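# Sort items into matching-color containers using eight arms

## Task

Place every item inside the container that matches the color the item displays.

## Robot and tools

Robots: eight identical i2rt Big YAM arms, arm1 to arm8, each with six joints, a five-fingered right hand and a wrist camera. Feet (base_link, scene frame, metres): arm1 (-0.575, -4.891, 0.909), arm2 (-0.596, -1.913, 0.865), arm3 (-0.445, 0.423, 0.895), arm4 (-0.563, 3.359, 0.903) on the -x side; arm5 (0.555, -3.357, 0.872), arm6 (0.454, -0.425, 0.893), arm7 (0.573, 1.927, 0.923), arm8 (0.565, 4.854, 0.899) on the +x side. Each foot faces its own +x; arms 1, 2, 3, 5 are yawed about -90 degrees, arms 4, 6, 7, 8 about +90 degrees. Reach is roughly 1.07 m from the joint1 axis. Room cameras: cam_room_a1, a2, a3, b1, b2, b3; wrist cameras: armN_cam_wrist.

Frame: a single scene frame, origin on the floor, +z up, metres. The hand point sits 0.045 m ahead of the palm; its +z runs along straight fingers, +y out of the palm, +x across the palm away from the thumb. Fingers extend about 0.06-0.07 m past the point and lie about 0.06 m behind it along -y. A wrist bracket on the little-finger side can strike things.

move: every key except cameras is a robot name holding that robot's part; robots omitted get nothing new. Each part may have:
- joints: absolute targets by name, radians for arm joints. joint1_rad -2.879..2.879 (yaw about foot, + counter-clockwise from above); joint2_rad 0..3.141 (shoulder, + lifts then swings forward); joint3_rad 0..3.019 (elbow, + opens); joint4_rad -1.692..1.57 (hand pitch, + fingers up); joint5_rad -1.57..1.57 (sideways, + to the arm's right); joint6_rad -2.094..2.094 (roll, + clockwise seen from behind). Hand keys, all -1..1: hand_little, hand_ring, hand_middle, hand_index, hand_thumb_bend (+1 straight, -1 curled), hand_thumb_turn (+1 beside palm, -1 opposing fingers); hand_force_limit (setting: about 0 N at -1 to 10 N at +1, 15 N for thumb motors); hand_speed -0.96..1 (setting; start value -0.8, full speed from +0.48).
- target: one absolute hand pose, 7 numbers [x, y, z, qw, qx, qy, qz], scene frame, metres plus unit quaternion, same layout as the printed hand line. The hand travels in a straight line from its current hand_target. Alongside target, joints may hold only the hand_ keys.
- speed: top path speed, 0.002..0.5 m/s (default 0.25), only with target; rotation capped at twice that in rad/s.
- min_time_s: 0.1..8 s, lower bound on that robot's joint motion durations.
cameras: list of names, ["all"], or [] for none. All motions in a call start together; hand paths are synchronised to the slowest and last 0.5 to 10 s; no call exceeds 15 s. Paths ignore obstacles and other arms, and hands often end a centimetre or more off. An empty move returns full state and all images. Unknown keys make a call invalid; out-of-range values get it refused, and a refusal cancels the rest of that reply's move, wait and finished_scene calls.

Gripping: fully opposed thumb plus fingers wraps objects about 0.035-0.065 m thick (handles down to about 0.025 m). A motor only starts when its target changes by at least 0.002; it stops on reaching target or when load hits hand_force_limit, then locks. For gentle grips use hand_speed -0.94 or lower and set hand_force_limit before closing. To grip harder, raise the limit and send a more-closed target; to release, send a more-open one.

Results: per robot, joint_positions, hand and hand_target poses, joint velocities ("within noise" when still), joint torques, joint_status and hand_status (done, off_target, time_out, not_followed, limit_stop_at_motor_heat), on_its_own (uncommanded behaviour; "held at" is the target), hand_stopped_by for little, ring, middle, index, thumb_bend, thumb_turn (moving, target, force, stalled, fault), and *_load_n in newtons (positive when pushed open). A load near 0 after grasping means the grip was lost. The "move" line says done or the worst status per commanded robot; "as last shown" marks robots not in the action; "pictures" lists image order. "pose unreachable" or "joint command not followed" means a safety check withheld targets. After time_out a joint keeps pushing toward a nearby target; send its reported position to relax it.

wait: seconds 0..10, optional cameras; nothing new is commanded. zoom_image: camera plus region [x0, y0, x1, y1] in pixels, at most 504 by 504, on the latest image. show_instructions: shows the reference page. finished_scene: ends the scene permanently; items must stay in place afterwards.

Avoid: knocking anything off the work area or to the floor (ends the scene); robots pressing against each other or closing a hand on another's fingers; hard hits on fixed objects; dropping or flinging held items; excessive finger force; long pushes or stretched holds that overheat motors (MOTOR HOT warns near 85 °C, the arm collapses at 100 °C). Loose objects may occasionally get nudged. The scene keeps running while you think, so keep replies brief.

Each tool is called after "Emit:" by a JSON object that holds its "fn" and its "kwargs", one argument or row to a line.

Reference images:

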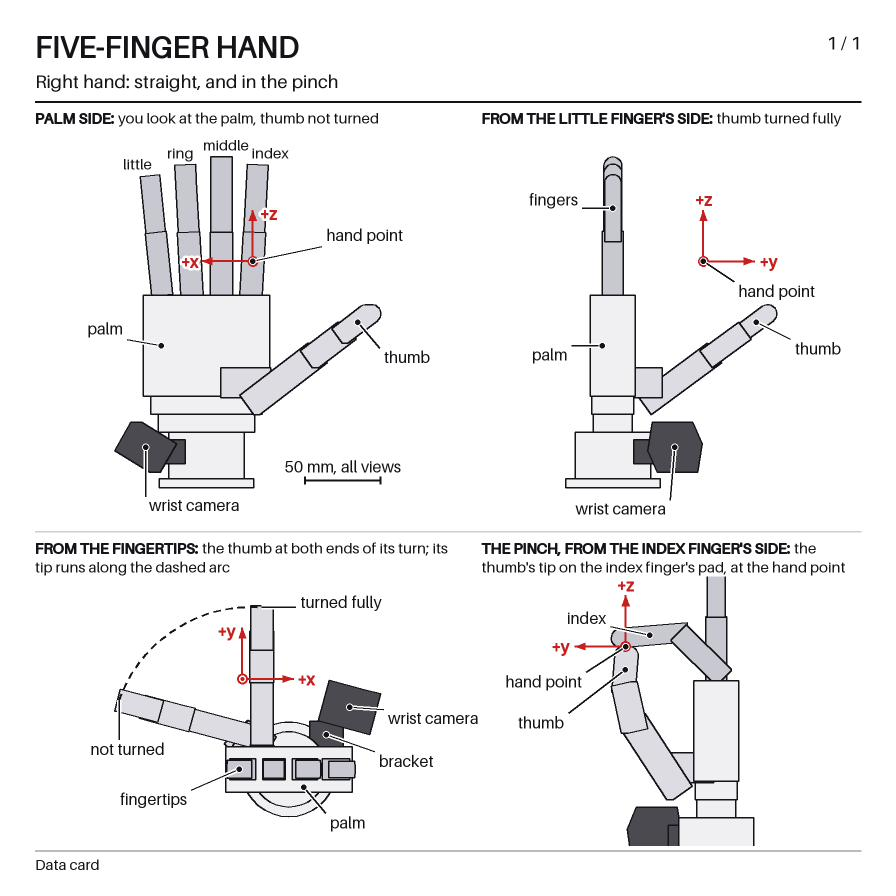

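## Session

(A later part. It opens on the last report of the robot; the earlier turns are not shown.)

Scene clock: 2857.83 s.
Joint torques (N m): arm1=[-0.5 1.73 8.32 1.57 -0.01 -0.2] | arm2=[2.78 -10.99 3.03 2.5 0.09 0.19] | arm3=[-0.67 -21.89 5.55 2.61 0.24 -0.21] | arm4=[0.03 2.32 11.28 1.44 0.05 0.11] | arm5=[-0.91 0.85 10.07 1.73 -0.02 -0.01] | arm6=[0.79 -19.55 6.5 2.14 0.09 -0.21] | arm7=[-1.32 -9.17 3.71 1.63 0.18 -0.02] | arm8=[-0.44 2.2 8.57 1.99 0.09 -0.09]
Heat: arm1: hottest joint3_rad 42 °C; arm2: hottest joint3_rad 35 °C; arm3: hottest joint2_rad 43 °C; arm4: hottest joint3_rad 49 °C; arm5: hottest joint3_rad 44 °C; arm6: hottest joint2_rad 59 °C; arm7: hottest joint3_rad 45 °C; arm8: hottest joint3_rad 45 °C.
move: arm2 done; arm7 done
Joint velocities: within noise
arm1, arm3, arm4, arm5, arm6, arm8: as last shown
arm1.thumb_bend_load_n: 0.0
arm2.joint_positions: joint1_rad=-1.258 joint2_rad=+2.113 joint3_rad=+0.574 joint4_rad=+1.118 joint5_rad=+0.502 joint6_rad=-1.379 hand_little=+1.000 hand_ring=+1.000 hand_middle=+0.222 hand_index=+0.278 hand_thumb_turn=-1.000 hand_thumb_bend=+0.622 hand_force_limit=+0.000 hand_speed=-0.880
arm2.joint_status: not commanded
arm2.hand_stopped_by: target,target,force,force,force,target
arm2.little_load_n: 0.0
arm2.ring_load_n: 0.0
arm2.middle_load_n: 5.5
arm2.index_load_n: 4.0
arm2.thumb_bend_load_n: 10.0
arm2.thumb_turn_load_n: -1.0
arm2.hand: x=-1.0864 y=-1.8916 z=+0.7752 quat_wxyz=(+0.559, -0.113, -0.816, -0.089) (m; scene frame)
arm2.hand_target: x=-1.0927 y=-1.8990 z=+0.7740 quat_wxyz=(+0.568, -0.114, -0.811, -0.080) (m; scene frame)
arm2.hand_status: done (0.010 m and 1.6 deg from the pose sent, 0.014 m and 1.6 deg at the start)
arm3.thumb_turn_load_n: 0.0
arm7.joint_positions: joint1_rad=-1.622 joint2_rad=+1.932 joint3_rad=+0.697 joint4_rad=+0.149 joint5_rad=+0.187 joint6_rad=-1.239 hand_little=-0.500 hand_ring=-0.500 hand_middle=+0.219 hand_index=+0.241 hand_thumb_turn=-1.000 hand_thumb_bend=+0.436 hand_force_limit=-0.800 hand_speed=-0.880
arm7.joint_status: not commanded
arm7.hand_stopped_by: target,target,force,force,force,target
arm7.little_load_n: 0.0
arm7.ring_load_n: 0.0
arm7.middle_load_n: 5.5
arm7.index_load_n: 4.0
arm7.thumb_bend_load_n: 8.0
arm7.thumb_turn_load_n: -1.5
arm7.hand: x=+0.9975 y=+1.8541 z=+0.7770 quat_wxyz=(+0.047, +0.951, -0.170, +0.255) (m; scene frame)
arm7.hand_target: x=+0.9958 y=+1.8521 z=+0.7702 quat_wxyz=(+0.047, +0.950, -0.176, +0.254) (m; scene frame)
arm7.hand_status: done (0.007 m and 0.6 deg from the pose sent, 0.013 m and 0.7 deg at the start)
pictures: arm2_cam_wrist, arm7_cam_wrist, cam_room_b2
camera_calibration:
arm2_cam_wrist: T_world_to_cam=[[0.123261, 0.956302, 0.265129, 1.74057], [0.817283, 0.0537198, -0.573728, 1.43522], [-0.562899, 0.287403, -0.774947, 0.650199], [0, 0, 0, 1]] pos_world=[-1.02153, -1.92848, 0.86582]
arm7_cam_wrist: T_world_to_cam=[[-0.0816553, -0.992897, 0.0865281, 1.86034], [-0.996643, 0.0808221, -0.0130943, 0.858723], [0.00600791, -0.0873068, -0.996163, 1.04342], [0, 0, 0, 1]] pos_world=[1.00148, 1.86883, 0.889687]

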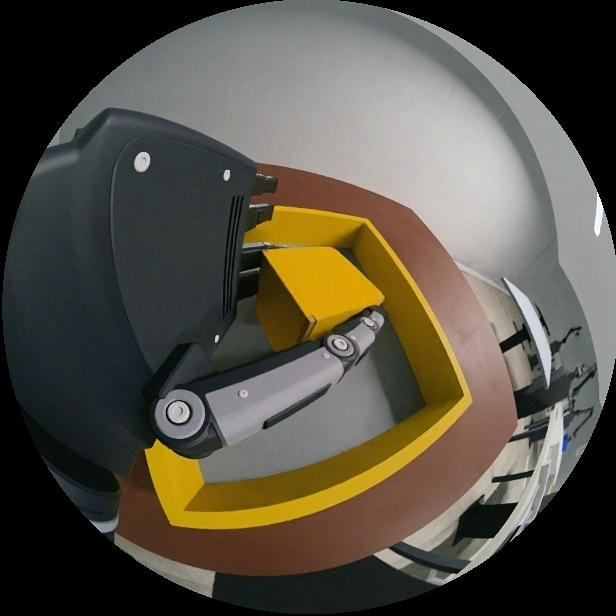

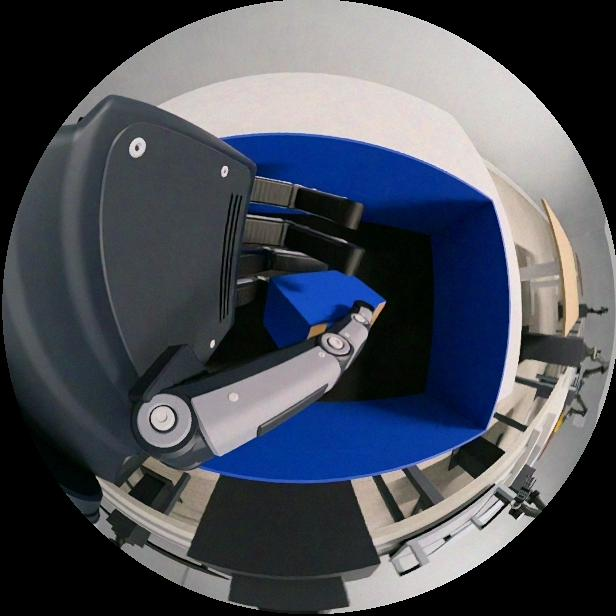

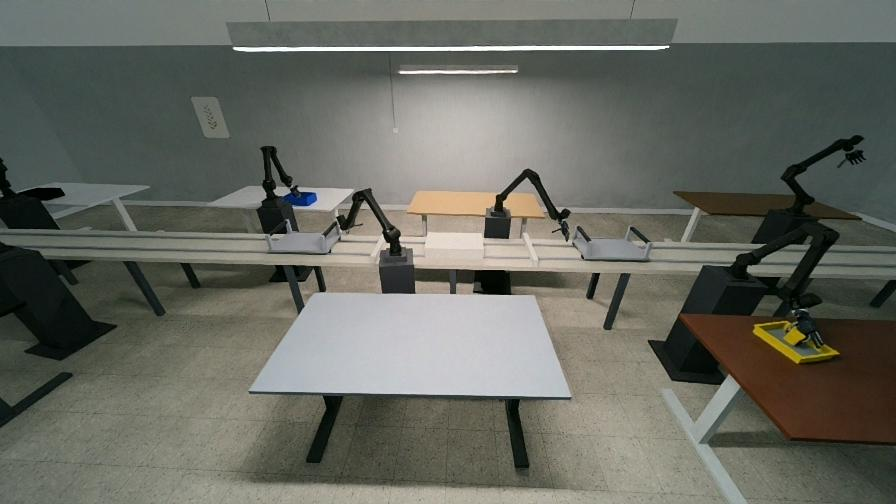

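Emit:
{"fn": "move", "kwargs": {
  "arm7": {"target":[0.996,1.852,0.765,0.0472,0.9498,-0.1760,0.2545],"speed":0.02},
  "arm2": {"target":[-1.093,-1.899,0.767,-0.5680,0.1140,0.8112,0.0798],"speed":0.02}
}}

Emit:
{"fn": "move", "kwargs": {
  "arm2": {"target":[-1.093,-1.899,0.761,-0.5680,0.1140,0.8112,0.0798],"speed":0.02},
  "cameras": ["arm2_cam_wrist","arm7_cam_wrist","cam_room_b2","cam_room_b1"]
}}

Emit:
{"fn": "zoom_image", "kwargs": {
  "camera": "cam_room_b2",
  "region": [750, 300, 860, 370]
}}

Emit:
{"fn": "zoom_image", "kwargs": {
  "camera": "arm2_cam_wrist",
  "region": [200, 200, 460, 420]
}}

Emit:
{"fn": "zoom_image", "kwargs": {
  "camera": "arm7_cam_wrist",
  "region": [200, 160, 480, 420]
}}

Scene clock: 2869.90 s.
Joint torques (N m): arm1=[-0.5 1.73 8.32 1.57 -0.01 -0.2] | arm2=[2.61 -10.81 2.85 2.36 0.1 0.14] | arm3=[-0.73 -21.89 5.55 2.58 0.24 -0.21] | arm4=[0.15 2.26 11.29 1.47 0.06 0.11] | arm5=[-1.08 0.73 10.11 1.69 0 -0.03] | arm6=[0.62 -18.78 6.5 2.24 0.09 -0.16] | arm7=[-0.91 -8.18 3.73 1.43 0.06 -0.04] | arm8=[-0.44 2.2 8.58 1.99 0.09 -0.09]
Heat: arm1: hottest joint3_rad 42 °C; arm2: hottest joint3_rad 35 °C; arm3: hottest joint2_rad 43 °C; arm4: hottest joint3_rad 49 °C; arm5: hottest joint3_rad 44 °C; arm6: hottest joint2_rad 59 °C; arm7: hottest joint3_rad 44 °C; arm8: hottest joint3_rad 45 °C.
move: arm2 done; arm7 off_target
Joint velocities: within noise
arm1, arm3, arm4, arm5, arm6, arm8: as last shown
arm1.ring_load_n: 0.5
arm2.joint_positions: joint1_rad=-1.258 joint2_rad=+2.139 joint3_rad=+0.582 joint4_rad=+1.137 joint5_rad=+0.502 joint6_rad=-1.379 hand_little=+1.000 hand_ring=+1.000 hand_middle=+0.222 hand_index=+0.278 hand_thumb_turn=-1.000 hand_thumb_bend=+0.622 hand_force_limit=+0.000 hand_speed=-0.880
arm2.joint_status: not commanded
arm2.hand_stopped_by: target,target,force,force,force,target
arm2.little_load_n: 0.0
arm2.ring_load_n: 0.0
arm2.middle_load_n: 6.0
arm2.index_load_n: 4.0
arm2.thumb_bend_load_n: 10.5
arm2.thumb_turn_load_n: -1.0
arm2.hand: x=-1.0871 y=-1.8918 z=+0.7688 quat_wxyz=(+0.560, -0.113, -0.816, -0.089) (m; scene frame)
arm2.hand_target: x=-1.0928 y=-1.8990 z=+0.7672 quat_wxyz=(+0.568, -0.114, -0.811, -0.080) (m; scene frame)
arm2.hand_status: done (0.009 m and 1.5 deg from the pose sent, 0.013 m and 1.5 deg at the start)
arm7.joint_positions: joint1_rad=-1.622 joint2_rad=+1.939 joint3_rad=+0.697 joint4_rad=+0.167 joint5_rad=+0.190 joint6_rad=-1.239 hand_little=-0.500 hand_ring=-0.500 hand_middle=+0.219 hand_index=+0.241 hand_thumb_turn=-1.000 hand_thumb_bend=+0.436 hand_force_limit=-0.800 hand_speed=-0.880
arm7.joint_status: not commanded
arm7.hand_stopped_by: target,target,force,force,force,target
arm7.little_load_n: 0.0
arm7.ring_load_n: 0.0
arm7.middle_load_n: 5.0
arm7.index_load_n: 3.0
arm7.thumb_bend_load_n: 8.0
arm7.thumb_turn_load_n: -2.0
arm7.hand: x=+0.9998 y=+1.8536 z=+0.7758 quat_wxyz=(+0.048, +0.949, -0.171, +0.260) (m; scene frame)
arm7.hand_target: x=+0.9957 y=+1.8521 z=+0.7654 quat_wxyz=(+0.047, +0.950, -0.176, +0.254) (m; scene frame)
arm7.hand_status: off_target (0.012 m and 0.9 deg from the pose sent, 0.012 m and 0.6 deg at the start)
pictures: none

Scene clock: 2870.87 s.
Joint torques (N m): arm1=[-0.5 1.73 8.32 1.57 -0.01 -0.2] | arm2=[1.49 -10.52 2.47 2.62 0.14 0.18] | arm3=[-0.62 -21.89 5.53 2.59 0.24 -0.21] | arm4=[0.21 2.43 11.33 1.43 0.05 0.11] | arm5=[-1.03 0.85 10.15 1.63 -0.03 -0.04] | arm6=[0.09 -20.07 6.52 2.15 0.11 -0.18] | arm7=[-1.03 -7.94 3.66 1.5 0.07 -0.07] | arm8=[-0.44 2.2 8.57 1.99 0.09 -0.09]
Heat: arm1: hottest joint3_rad 42 °C; arm2: hottest joint3_rad 35 °C; arm3: hottest joint2_rad 43 °C; arm4: hottest joint3_rad 49 °C; arm5: hottest joint3_rad 44 °C; arm6: hottest joint2_rad 59 °C; arm7: hottest joint3_rad 44 °C; arm8: hottest joint3_rad 45 °C.
move: arm2 done
Joint velocities: within noise
arm1, arm3, arm4, arm5, arm6, arm7, arm8: as last shown
arm1.ring_load_n: 0.0
arm2.joint_positions: joint1_rad=-1.258 joint2_rad=+2.160 joint3_rad=+0.589 joint4_rad=+1.154 joint5_rad=+0.502 joint6_rad=-1.379 hand_little=+1.000 hand_ring=+1.000 hand_middle=+0.222 hand_index=+0.278 hand_thumb_turn=-1.000 hand_thumb_bend=+0.622 hand_force_limit=+0.000 hand_speed=-0.880
arm2.joint_status: not commanded
arm2.hand_stopped_by: target,target,force,force,force,target
arm2.little_load_n: 0.0
arm2.ring_load_n: 0.0
arm2.middle_load_n: 5.5
arm2.index_load_n: 4.5
arm2.thumb_bend_load_n: 10.0
arm2.thumb_turn_load_n: -1.0
arm2.hand: x=-1.0877 y=-1.8920 z=+0.7634 quat_wxyz=(+0.561, -0.113, -0.816, -0.088) (m; scene frame)
arm2.hand_target: x=-1.0928 y=-1.8990 z=+0.7611 quat_wxyz=(+0.568, -0.114, -0.811, -0.080) (m; scene frame)
arm2.hand_status: done (0.009 m and 1.4 deg from the pose sent, 0.012 m and 1.5 deg at the start)
arm3.thumb_turn_load_n: 0.5
arm7.thumb_turn_load_n: -1.5
arm7.hand: x=+0.9999 y=+1.8536 z=+0.7759 quat_wxyz=(+0.048, +0.949, -0.171, +0.261) (m; scene frame)
arm7.hand_target: x=+0.9958 y=+1.8521 z=+0.7654 quat_wxyz=(+0.047, +0.950, -0.176, +0.255) (m; scene frame)
pictures: arm2_cam_wrist, arm7_cam_wrist, cam_room_b1, cam_room_b2
camera_calibration:
arm2_cam_wrist: T_world_to_cam=[[0.124174, 0.956508, 0.263956, 1.74647], [0.815421, 0.0532093, -0.576418, 1.42864], [-0.565393, 0.286811, -0.77335, 0.635444], [0, 0, 0, 1]] pos_world=[-1.02253, -1.92878, 0.853921]
arm7_cam_wrist: T_world_to_cam=[[-0.0839812, -0.992576, 0.0879745, 1.86079], [-0.996322, 0.0821336, -0.0244211, 0.867216], [0.0170141, -0.0897019, -0.995823, 1.03535], [0, 0, 0, 1]] pos_world=[1.00268, 1.86862, 0.888497]

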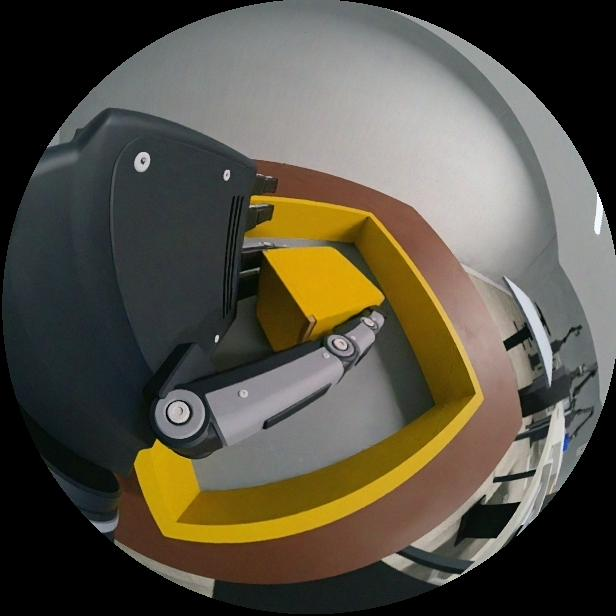

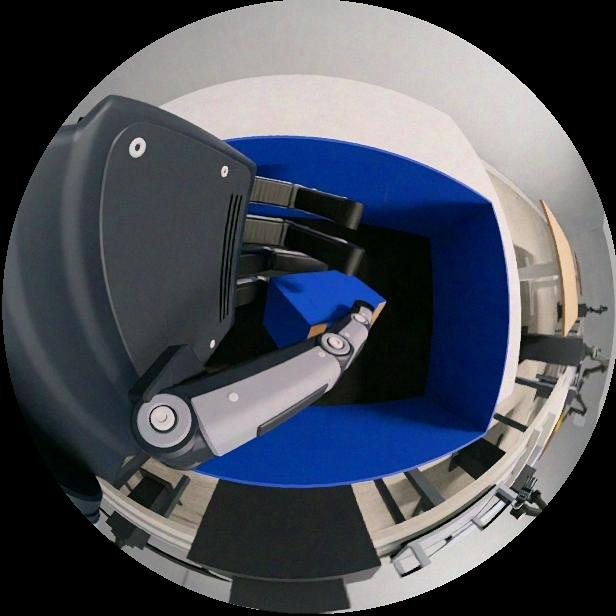

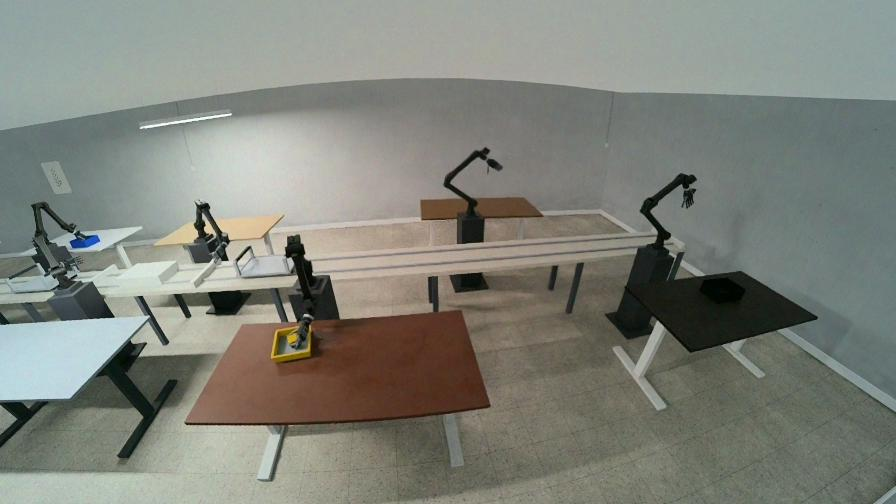

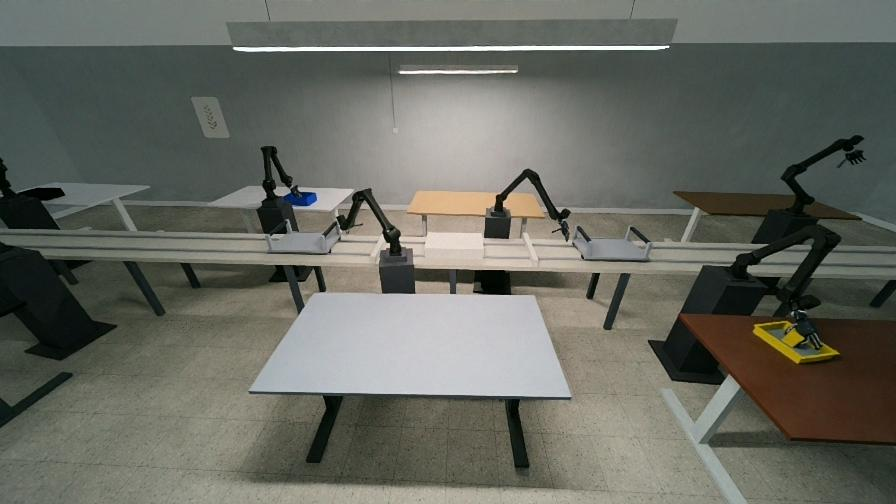

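Scaled by 4.582 from the camera's 896x504 image, which has a finer 1280x720 frame.

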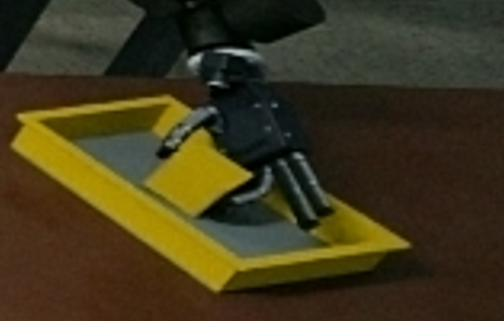

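Scaled by 1.938 from the camera's 616x616 image, which has a finer 880x880 frame.

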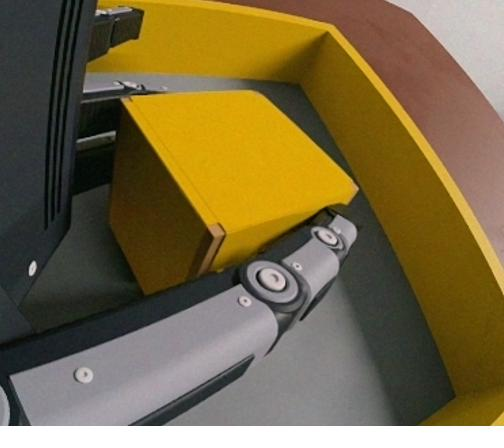

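Scaled by 1.800 from the camera's 616x616 image, which has a finer 880x880 frame.

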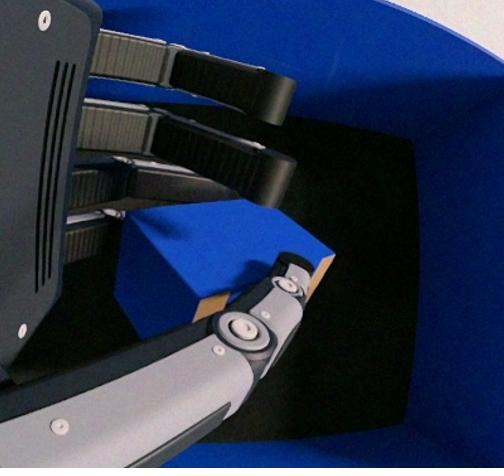

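Emit:
{"fn": "move", "kwargs": {
  "arm7": {"target":[1.0,1.853,0.778,0.0472,0.9498,-0.1760,0.2545],"speed":0.02,"joints":{"hand_middle":0.6,"hand_index":0.6,"hand_thumb_bend":0.75,"hand_speed":-0.88}},
  "arm2": {"target":[-1.093,-1.899,0.753,-0.5680,0.1140,0.8112,0.0798],"speed":0.02}
}}

Emit:
{"fn": "move", "kwargs": {
  "arm2": {"target":[-1.093,-1.899,0.746,-0.5680,0.1140,0.8112,0.0798],"speed":0.02},
  "cameras": ["arm2_cam_wrist","arm7_cam_wrist","cam_room_b2"]
}}

Emit:
{"fn": "zoom_image", "kwargs": {
  "camera": "cam_room_b2",
  "region": [750, 300, 860, 370]
}}

Emit:
{"fn": "zoom_image", "kwargs": {
  "camera": "arm2_cam_wrist",
  "region": [200, 200, 460, 420]
}}

Emit:
{"fn": "zoom_image", "kwargs": {
  "camera": "arm7_cam_wrist",
  "region": [200, 160, 480, 420]
}}

Scene clock: 2886.07 s.
Joint torques (N m): arm1=[-0.5 1.73 8.32 1.57 -0.01 -0.2] | arm2=[3.66 -10.34 2.74 2.35 0.03 0.23] | arm3=[-0.62 -21.95 5.53 2.61 0.24 -0.21] | arm4=[0.03 2.37 11.29 1.46 0.04 0.1] | arm5=[-0.97 0.79 10.11 1.66 -0.03 -0.04] | arm6=[0.38 -20.01 6.46 2.17 0.08 -0.14] | arm7=[-0.62 -11.22 4.22 0.43 0.01 -0.01] | arm8=[-0.44 2.14 8.58 2 0.09 -0.09]
Heat: arm1: hottest joint3_rad 42 °C; arm2: hottest joint3_rad 35 °C; arm3: hottest joint2_rad 43 °C; arm4: hottest joint3_rad 49 °C; arm5: hottest joint3_rad 44 °C; arm6: hottest joint2_rad 59 °C; arm7: hottest joint3_rad 43 °C; arm8: hottest joint3_rad 45 °C.
move: arm2 off_target; arm7 done
Joint velocities: within noise
arm1, arm3, arm4, arm5, arm6, arm8: as last shown
arm1.little_load_n: 0.5
arm1.ring_load_n: -0.5
arm2.joint_positions: joint1_rad=-1.258 joint2_rad=+2.180 joint3_rad=+0.598 joint4_rad=+1.183 joint5_rad=+0.503 joint6_rad=-1.379 hand_little=+1.000 hand_ring=+1.000 hand_middle=+0.222 hand_index=+0.278 hand_thumb_turn=-1.000 hand_thumb_bend=+0.622 hand_force_limit=+0.000 hand_speed=-0.880
arm2.joint_status: not commanded
arm2.hand_stopped_by: target,target,force,force,force,target
arm2.little_load_n: 0.0
arm2.ring_load_n: 0.0
arm2.middle_load_n: 5.5
arm2.index_load_n: 4.0
arm2.thumb_bend_load_n: 10.5
arm2.thumb_turn_load_n: -1.0
arm2.hand: x=-1.0913 y=-1.8928 z=+0.7617 quat_wxyz=(+0.568, -0.115, -0.811, -0.086) (m; scene frame)
arm2.hand_target: x=-1.0927 y=-1.8989 z=+0.7531 quat_wxyz=(+0.568, -0.114, -0.811, -0.080) (m; scene frame)
arm2.hand_status: off_target (0.011 m and 0.7 deg from the pose sent, 0.014 m and 1.4 deg at the start)
arm3.thumb_turn_load_n: 0.0
arm7.joint_positions: joint1_rad=-1.622 joint2_rad=+1.941 joint3_rad=+0.697 joint4_rad=+0.149 joint5_rad=+0.193 joint6_rad=-1.239 hand_little=-0.500 hand_ring=-0.500 hand_middle=+0.600 hand_index=+0.599 hand_thumb_turn=-1.000 hand_thumb_bend=+0.750 hand_force_limit=-0.800 hand_speed=-0.880
arm7.joint_status: all done
arm7.hand_stopped_by: target,target,target,target,target,target
arm7.little_load_n: 0.0
arm7.ring_load_n: 0.0
arm7.middle_load_n: 0.0
arm7.index_load_n: -2.0
arm7.thumb_bend_load_n: 0.0
arm7.thumb_turn_load_n: 0.0
arm7.hand: x=+0.9947 y=+1.8530 z=+0.7739 quat_wxyz=(+0.051, +0.951, -0.171, +0.251) (m; scene frame)
arm7.hand_target: x=+1.0000 y=+1.8530 z=+0.7781 quat_wxyz=(+0.047, +0.950, -0.176, +0.255) (m; scene frame)
arm7.hand_status: done (0.007 m and 0.8 deg from the pose sent, 0.002 m and 0.9 deg at the start)
pictures: none

Scene clock: 2887.03 s.
Joint torques (N m): arm1=[-0.44 1.67 8.32 1.57 -0.01 -0.2] | arm2=[2.26 -10.87 2.09 1.96 0 0.22] | arm3=[-0.67 -21.89 5.52 2.61 0.24 -0.21] | arm4=[0.03 2.49 11.3 1.48 0.05 0.11] | arm5=[-1.08 0.85 10.21 1.73 -0.03 -0.03] | arm6=[-0.38 -19.72 6.39 2.21 0.1 -0.19] | arm7=[-1.08 -11.11 4.31 0.61 -0.02 -0.02] | arm8=[-0.5 2.2 8.57 2 0.09 -0.09]
Heat: arm1: hottest joint3_rad 42 °C; arm2: hottest joint3_rad 35 °C; arm3: hottest joint2_rad 43 °C; arm4: hottest joint3_rad 49 °C; arm5: hottest joint3_rad 44 °C; arm6: hottest joint2_rad 59 °C; arm7: hottest joint3_rad 43 °C; arm8: hottest joint3_rad 45 °C.
move: arm2 off_target
Joint velocities: within noise
arm1.joint_positions: joint1_rad=-0.121 joint2_rad=+0.635 joint3_rad=+1.344 joint4_rad=-1.616 joint5_rad=-0.120 joint6_rad=-1.545 hand_little=+1.000 hand_ring=+1.000 hand_middle=+1.000 hand_index=+1.000 hand_thumb_turn=+1.000 hand_thumb_bend=+1.000 hand_force_limit=+0.000 hand_speed=-0.800
arm1.joint_status: not commanded
arm1.hand_stopped_by: target,target,target,target,target,target
arm1.little_load_n: 0.0
arm1.ring_load_n: 0.0
arm1.middle_load_n: 0.0
arm1.index_load_n: 0.0
arm1.thumb_bend_load_n: 0.0
arm1.thumb_turn_load_n: 0.0
arm1.hand: x=-0.6327 y=-5.0762 z=+1.3312 quat_wxyz=(+0.201, +0.635, -0.699, +0.262) (m; scene frame)
arm1.hand_target: x=-0.6328 y=-5.0772 z=+1.3418 quat_wxyz=(+0.210, +0.632, -0.695, +0.270) (m; scene frame)
arm1.hand_status: not commanded
arm2.joint_positions: joint1_rad=-1.258 joint2_rad=+2.196 joint3_rad=+0.607 joint4_rad=+1.208 joint5_rad=+0.505 joint6_rad=-1.379 hand_little=+1.000 hand_ring=+1.000 hand_middle=+0.222 hand_index=+0.278 hand_thumb_turn=-1.000 hand_thumb_bend=+0.622 hand_force_limit=+0.000 hand_speed=-0.880
arm2.joint_status: not commanded
arm2.hand_stopped_by: target,target,force,force,force,target
arm2.little_load_n: 0.0
arm2.ring_load_n: 0.0
arm2.middle_load_n: 5.5
arm2.index_load_n: 4.0
arm2.thumb_bend_load_n: 10.5
arm2.thumb_turn_load_n: -1.5
arm2.hand: x=-1.0949 y=-1.8934 z=+0.7608 quat_wxyz=(+0.575, -0.118, -0.806, -0.084) (m; scene frame)
arm2.hand_target: x=-1.0926 y=-1.8989 z=+0.7465 quat_wxyz=(+0.568, -0.114, -0.811, -0.080) (m; scene frame)
arm2.hand_status: off_target (0.016 m and 1.2 deg from the pose sent, 0.017 m and 0.7 deg at the start)
arm3, arm7: as last shown
arm4.joint_positions: joint1_rad=-0.176 joint2_rad=+0.629 joint3_rad=+1.398 joint4_rad=-1.236 joint5_rad=+0.104 joint6_rad=-0.912 hand_little=+1.000 hand_ring=+1.000 hand_middle=+1.000 hand_index=+1.000 hand_thumb_turn=+1.000 hand_thumb_bend=+1.000 hand_force_limit=+0.000 hand_speed=-0.800
arm4.joint_status: not commanded
arm4.hand_stopped_by: target,target,target,target,target,target
arm4.little_load_n: 0.0
arm4.ring_load_n: 0.0
arm4.middle_load_n: 0.0
arm4.index_load_n: 0.0
arm4.thumb_bend_load_n: 0.0
arm4.thumb_turn_load_n: 0.0
arm4.hand: x=-0.4346 y=+3.5667 z=+1.4025 quat_wxyz=(-0.397, +0.825, +0.210, +0.343) (m; scene frame)
arm4.hand_target: x=-0.4351 y=+3.5654 z=+1.4148 quat_wxyz=(-0.407, +0.818, +0.208, +0.350) (m; scene frame)
arm4.hand_status: not commanded
arm5.joint_positions: joint1_rad=+0.016 joint2_rad=+0.642 joint3_rad=+1.328 joint4_rad=-1.278 joint5_rad=-0.066 joint6_rad=-1.023 hand_little=+1.000 hand_ring=+1.000 hand_middle=+1.000 hand_index=+1.000 hand_thumb_turn=+1.000 hand_thumb_bend=+1.000 hand_force_limit=+0.000 hand_speed=-0.800
arm5.joint_status: not commanded
arm5.hand_stopped_by: target,target,target,target,target,target
arm5.little_load_n: 0.0
arm5.ring_load_n: 0.0
arm5.middle_load_n: 0.0
arm5.index_load_n: 0.0
arm5.thumb_bend_load_n: 0.0
arm5.thumb_turn_load_n: 0.0
arm5.hand: x=+0.5381 y=-3.6054 z=+1.3262 quat_wxyz=(+0.193, +0.459, -0.754, +0.428) (m; scene frame)
arm5.hand_target: x=+0.5380 y=-3.6049 z=+1.3356 quat_wxyz=(+0.198, +0.457, -0.750, +0.436) (m; scene frame)
arm5.hand_status: not commanded
arm6.joint_positions: joint1_rad=+2.602 joint2_rad=+2.256 joint3_rad=+1.366 joint4_rad=+0.562 joint5_rad=+0.953 joint6_rad=-1.310 hand_little=+1.000 hand_ring=+1.000 hand_middle=+1.000 hand_index=+1.000 hand_thumb_turn=-1.000 hand_thumb_bend=+1.000 hand_force_limit=+0.000 hand_speed=-0.700
arm6.joint_status: not commanded
arm6.hand_stopped_by: target,target,target,target,target,target
arm6.little_load_n: 0.0
arm6.ring_load_n: 0.0
arm6.middle_load_n: 0.0
arm6.index_load_n: 0.0
arm6.thumb_bend_load_n: 0.0
arm6.thumb_turn_load_n: 0.0
arm6.hand: x=-0.0963 y=-0.8635 z=+0.8873 quat_wxyz=(-0.637, +0.011, +0.771, +0.013) (m; scene frame)
arm6.hand_target: x=-0.1000 y=-0.8599 z=+0.8998 quat_wxyz=(-0.643, +0.014, +0.766, +0.011) (m; scene frame)
arm6.hand_status: not commanded
arm8.joint_positions: joint1_rad=-0.206 joint2_rad=+0.621 joint3_rad=+1.343 joint4_rad=-1.268 joint5_rad=+0.184 joint6_rad=-1.064 hand_little=+1.000 hand_ring=+1.000 hand_middle=+1.000 hand_index=+1.000 hand_thumb_turn=+1.000 hand_thumb_bend=+1.000 hand_force_limit=+0.000 hand_speed=-0.800
arm8.joint_status: not commanded
arm8.hand_stopped_by: target,target,target,target,target,target
arm8.little_load_n: 0.0
arm8.ring_load_n: 0.0
arm8.middle_load_n: -0.5
arm8.index_load_n: 0.0
arm8.thumb_bend_load_n: 0.0
arm8.thumb_turn_load_n: 0.0
arm8.hand: x=+0.6996 y=+5.0540 z=+1.3763 quat_wxyz=(-0.320, +0.823, +0.278, +0.378) (m; scene frame)
arm8.hand_target: x=+0.6991 y=+5.0532 z=+1.3886 quat_wxyz=(-0.330, +0.817, +0.275, +0.385) (m; scene frame)
arm8.hand_status: not commanded
pictures: arm2_cam_wrist, arm7_cam_wrist, cam_room_b2
camera_calibration:
arm2_cam_wrist: T_world_to_cam=[[0.135779, 0.958236, 0.251689, 1.77475], [0.794377, 0.0465163, -0.605642, 1.41948], [-0.592055, 0.28217, -0.754885, 0.577733], [0, 0, 0, 1]] pos_world=[-1.02653, -1.92968, 0.849135]
arm7_cam_wrist: T_world_to_cam=[[-0.0840169, -0.99215, 0.092629, 1.85555], [-0.996459, 0.0839501, -0.00462483, 0.843489], [-0.00318769, -0.0926896, -0.99569, 1.05892], [0, 0, 0, 1]] pos_world=[0.999776, 1.86832, 0.886376]

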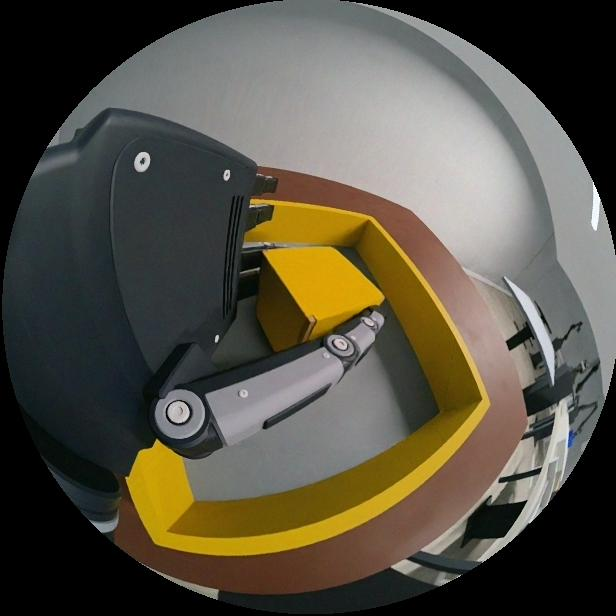

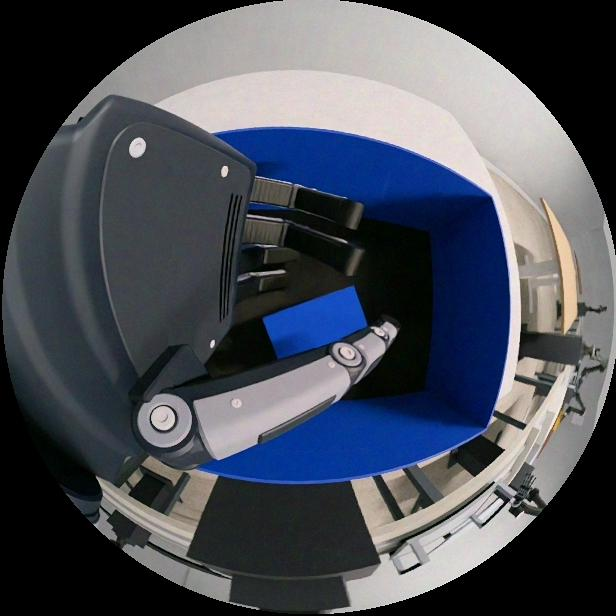

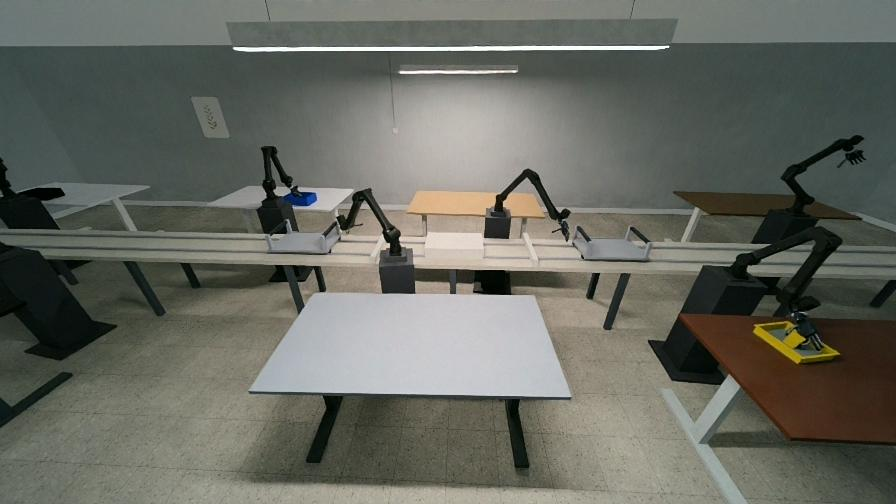

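Scaled by 4.582 from the camera's 896x504 image, which has a finer 1280x720 frame.

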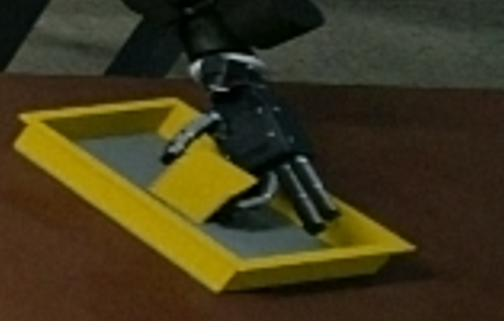

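Scaled by 1.938 from the camera's 616x616 image, which has a finer 880x880 frame.

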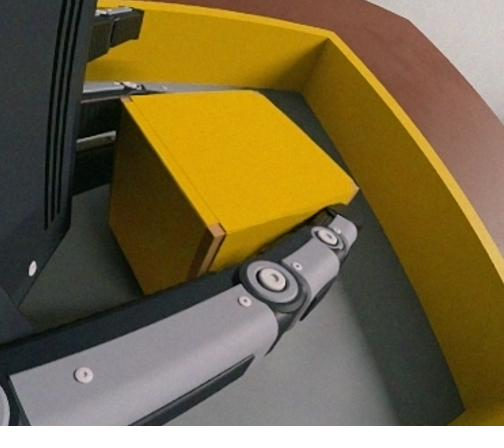

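Scaled by 1.800 from the camera's 616x616 image, which has a finer 880x880 frame.

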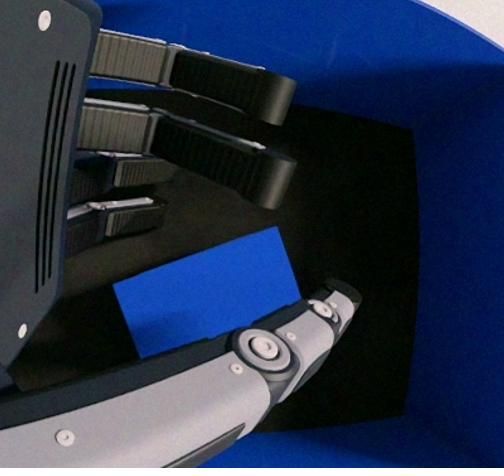

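Emit:
{"fn": "move", "kwargs": {
  "arm2": {"target":[-1.093,-1.898,0.758,-0.5680,0.1140,0.8112,0.0798],"speed":0.02,"joints":{"hand_middle":0.65,"hand_index":0.65,"hand_thumb_bend":0.85}},
  "arm7": {"target":[0.995,1.853,0.86,0.0472,0.9498,-0.1760,0.2545],"speed":0.06,"joints":{"hand_thumb_bend":0.95}},
  "cameras": ["arm2_cam_wrist","arm7_cam_wrist"]
}}

Scene clock: 2899.40 s.
Joint torques (N m): arm1=[-0.5 1.73 8.32 1.58 -0.01 -0.2] | arm2=[3.25 -12.81 1.31 1.26 -0.06 0.11] | arm3=[-0.62 -21.89 5.53 2.61 0.23 -0.21] | arm4=[0.15 2.55 11.34 1.47 0.05 0.1] | arm5=[-1.14 1.08 10.14 1.7 -0.02 -0.03] | arm6=[0.15 -20.13 6.68 2.07 0.08 -0.17] | arm7=[-0.97 -11.16 5.52 0.55 0.07 -0.04] | arm8=[-0.44 2.2 8.57 2 0.09 -0.09]
Heat: arm1: hottest joint3_rad 42 °C; arm2: hottest joint3_rad 35 °C; arm3: hottest joint2_rad 43 °C; arm4: hottest joint3_rad 49 °C; arm5: hottest joint3_rad 44 °C; arm6: hottest joint2_rad 59 °C; arm7: hottest joint3_rad 43 °C; arm8: hottest joint3_rad 45 °C.
move: arm2 done; arm7 done
Joint velocities: within noise
arm1, arm3, arm4, arm5, arm6, arm8: as last shown
arm2.joint_positions: joint1_rad=-1.258 joint2_rad=+2.194 joint3_rad=+0.607 joint4_rad=+1.203 joint5_rad=+0.504 joint6_rad=-1.379 hand_little=+1.000 hand_ring=+1.000 hand_middle=+0.650 hand_index=+0.650 hand_thumb_turn=-1.000 hand_thumb_bend=+0.850 hand_force_limit=+0.000 hand_speed=-0.880
arm2.joint_status: all done
arm2.hand_stopped_by: target,target,target,target,target,target
arm2.little_load_n: 0.0
arm2.ring_load_n: 0.0
arm2.middle_load_n: 0.0
arm2.index_load_n: 0.0
arm2.thumb_bend_load_n: 0.0
arm2.thumb_turn_load_n: 0.5
arm2.hand: x=-1.0949 y=-1.8936 z=+0.7608 quat_wxyz=(+0.574, -0.117, -0.806, -0.084) (m; scene frame)
arm2.hand_target: x=-1.0930 y=-1.8980 z=+0.7580 quat_wxyz=(+0.568, -0.114, -0.811, -0.080) (m; scene frame)
arm2.hand_status: done (0.006 m and 1.0 deg from the pose sent, 0.006 m and 1.2 deg at the start)
arm6.thumb_turn_load_n: 0.5
arm7.joint_positions: joint1_rad=-1.622 joint2_rad=+1.700 joint3_rad=+0.697 joint4_rad=-0.102 joint5_rad=+0.191 joint6_rad=-1.239 hand_little=-0.500 hand_ring=-0.500 hand_middle=+0.600 hand_index=+0.600 hand_thumb_turn=-1.000 hand_thumb_bend=+0.950 hand_force_limit=-0.800 hand_speed=-0.880
arm7.joint_status: all done
arm7.hand_stopped_by: target,target,target,target,target,target
arm7.little_load_n: 0.0
arm7.ring_load_n: 0.0
arm7.middle_load_n: 0.0
arm7.index_load_n: 0.0
arm7.thumb_bend_load_n: 0.0
arm7.thumb_turn_load_n: 0.0
arm7.hand: x=+0.9903 y=+1.8534 z=+0.8511 quat_wxyz=(+0.051, +0.953, -0.171, +0.246) (m; scene frame)
arm7.hand_target: x=+0.9949 y=+1.8530 z=+0.8598 quat_wxyz=(+0.047, +0.950, -0.176, +0.254) (m; scene frame)
arm7.hand_status: done (0.010 m and 1.2 deg from the pose sent, 0.086 m and 0.8 deg at the start)
arm8.middle_load_n: 0.0
pictures: arm2_cam_wrist, arm7_cam_wrist
camera_calibration:
arm2_cam_wrist: T_world_to_cam=[[0.134135, 0.958345, 0.252155, 1.77296], [0.795731, 0.0474906, -0.603786, 1.42154], [-0.59061, 0.281637, -0.756215, 0.579318], [0, 0, 0, 1]] pos_world=[-1.02683, -1.92978, 0.849334]
arm7_cam_wrist: T_world_to_cam=[[-0.0821917, -0.992356, 0.0920553, 1.84744], [-0.996532, 0.0830374, 0.00538839, 0.832666], [-0.0129912, -0.0912932, -0.995739, 1.14299], [0, 0, 0, 1]] pos_world=[0.996471, 1.86852, 0.963567]

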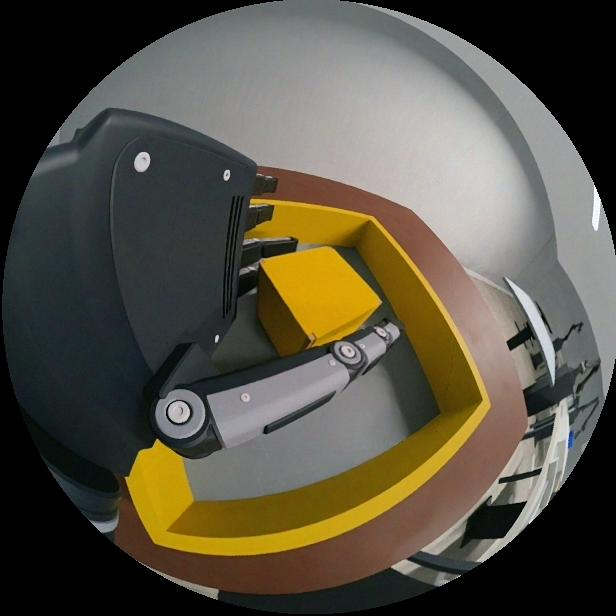

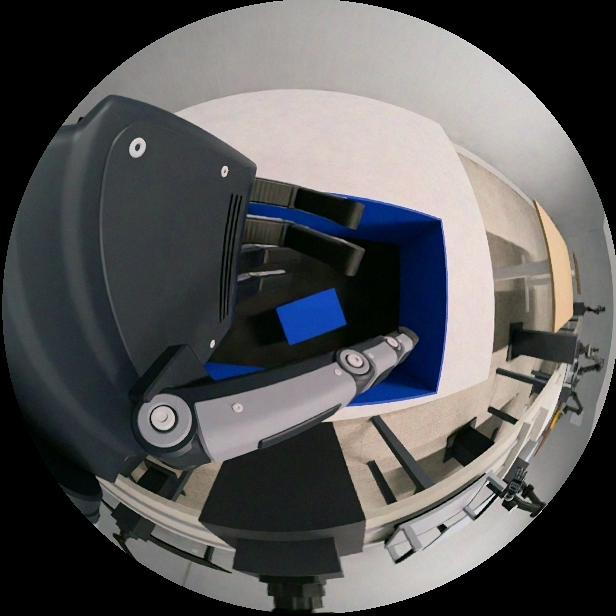

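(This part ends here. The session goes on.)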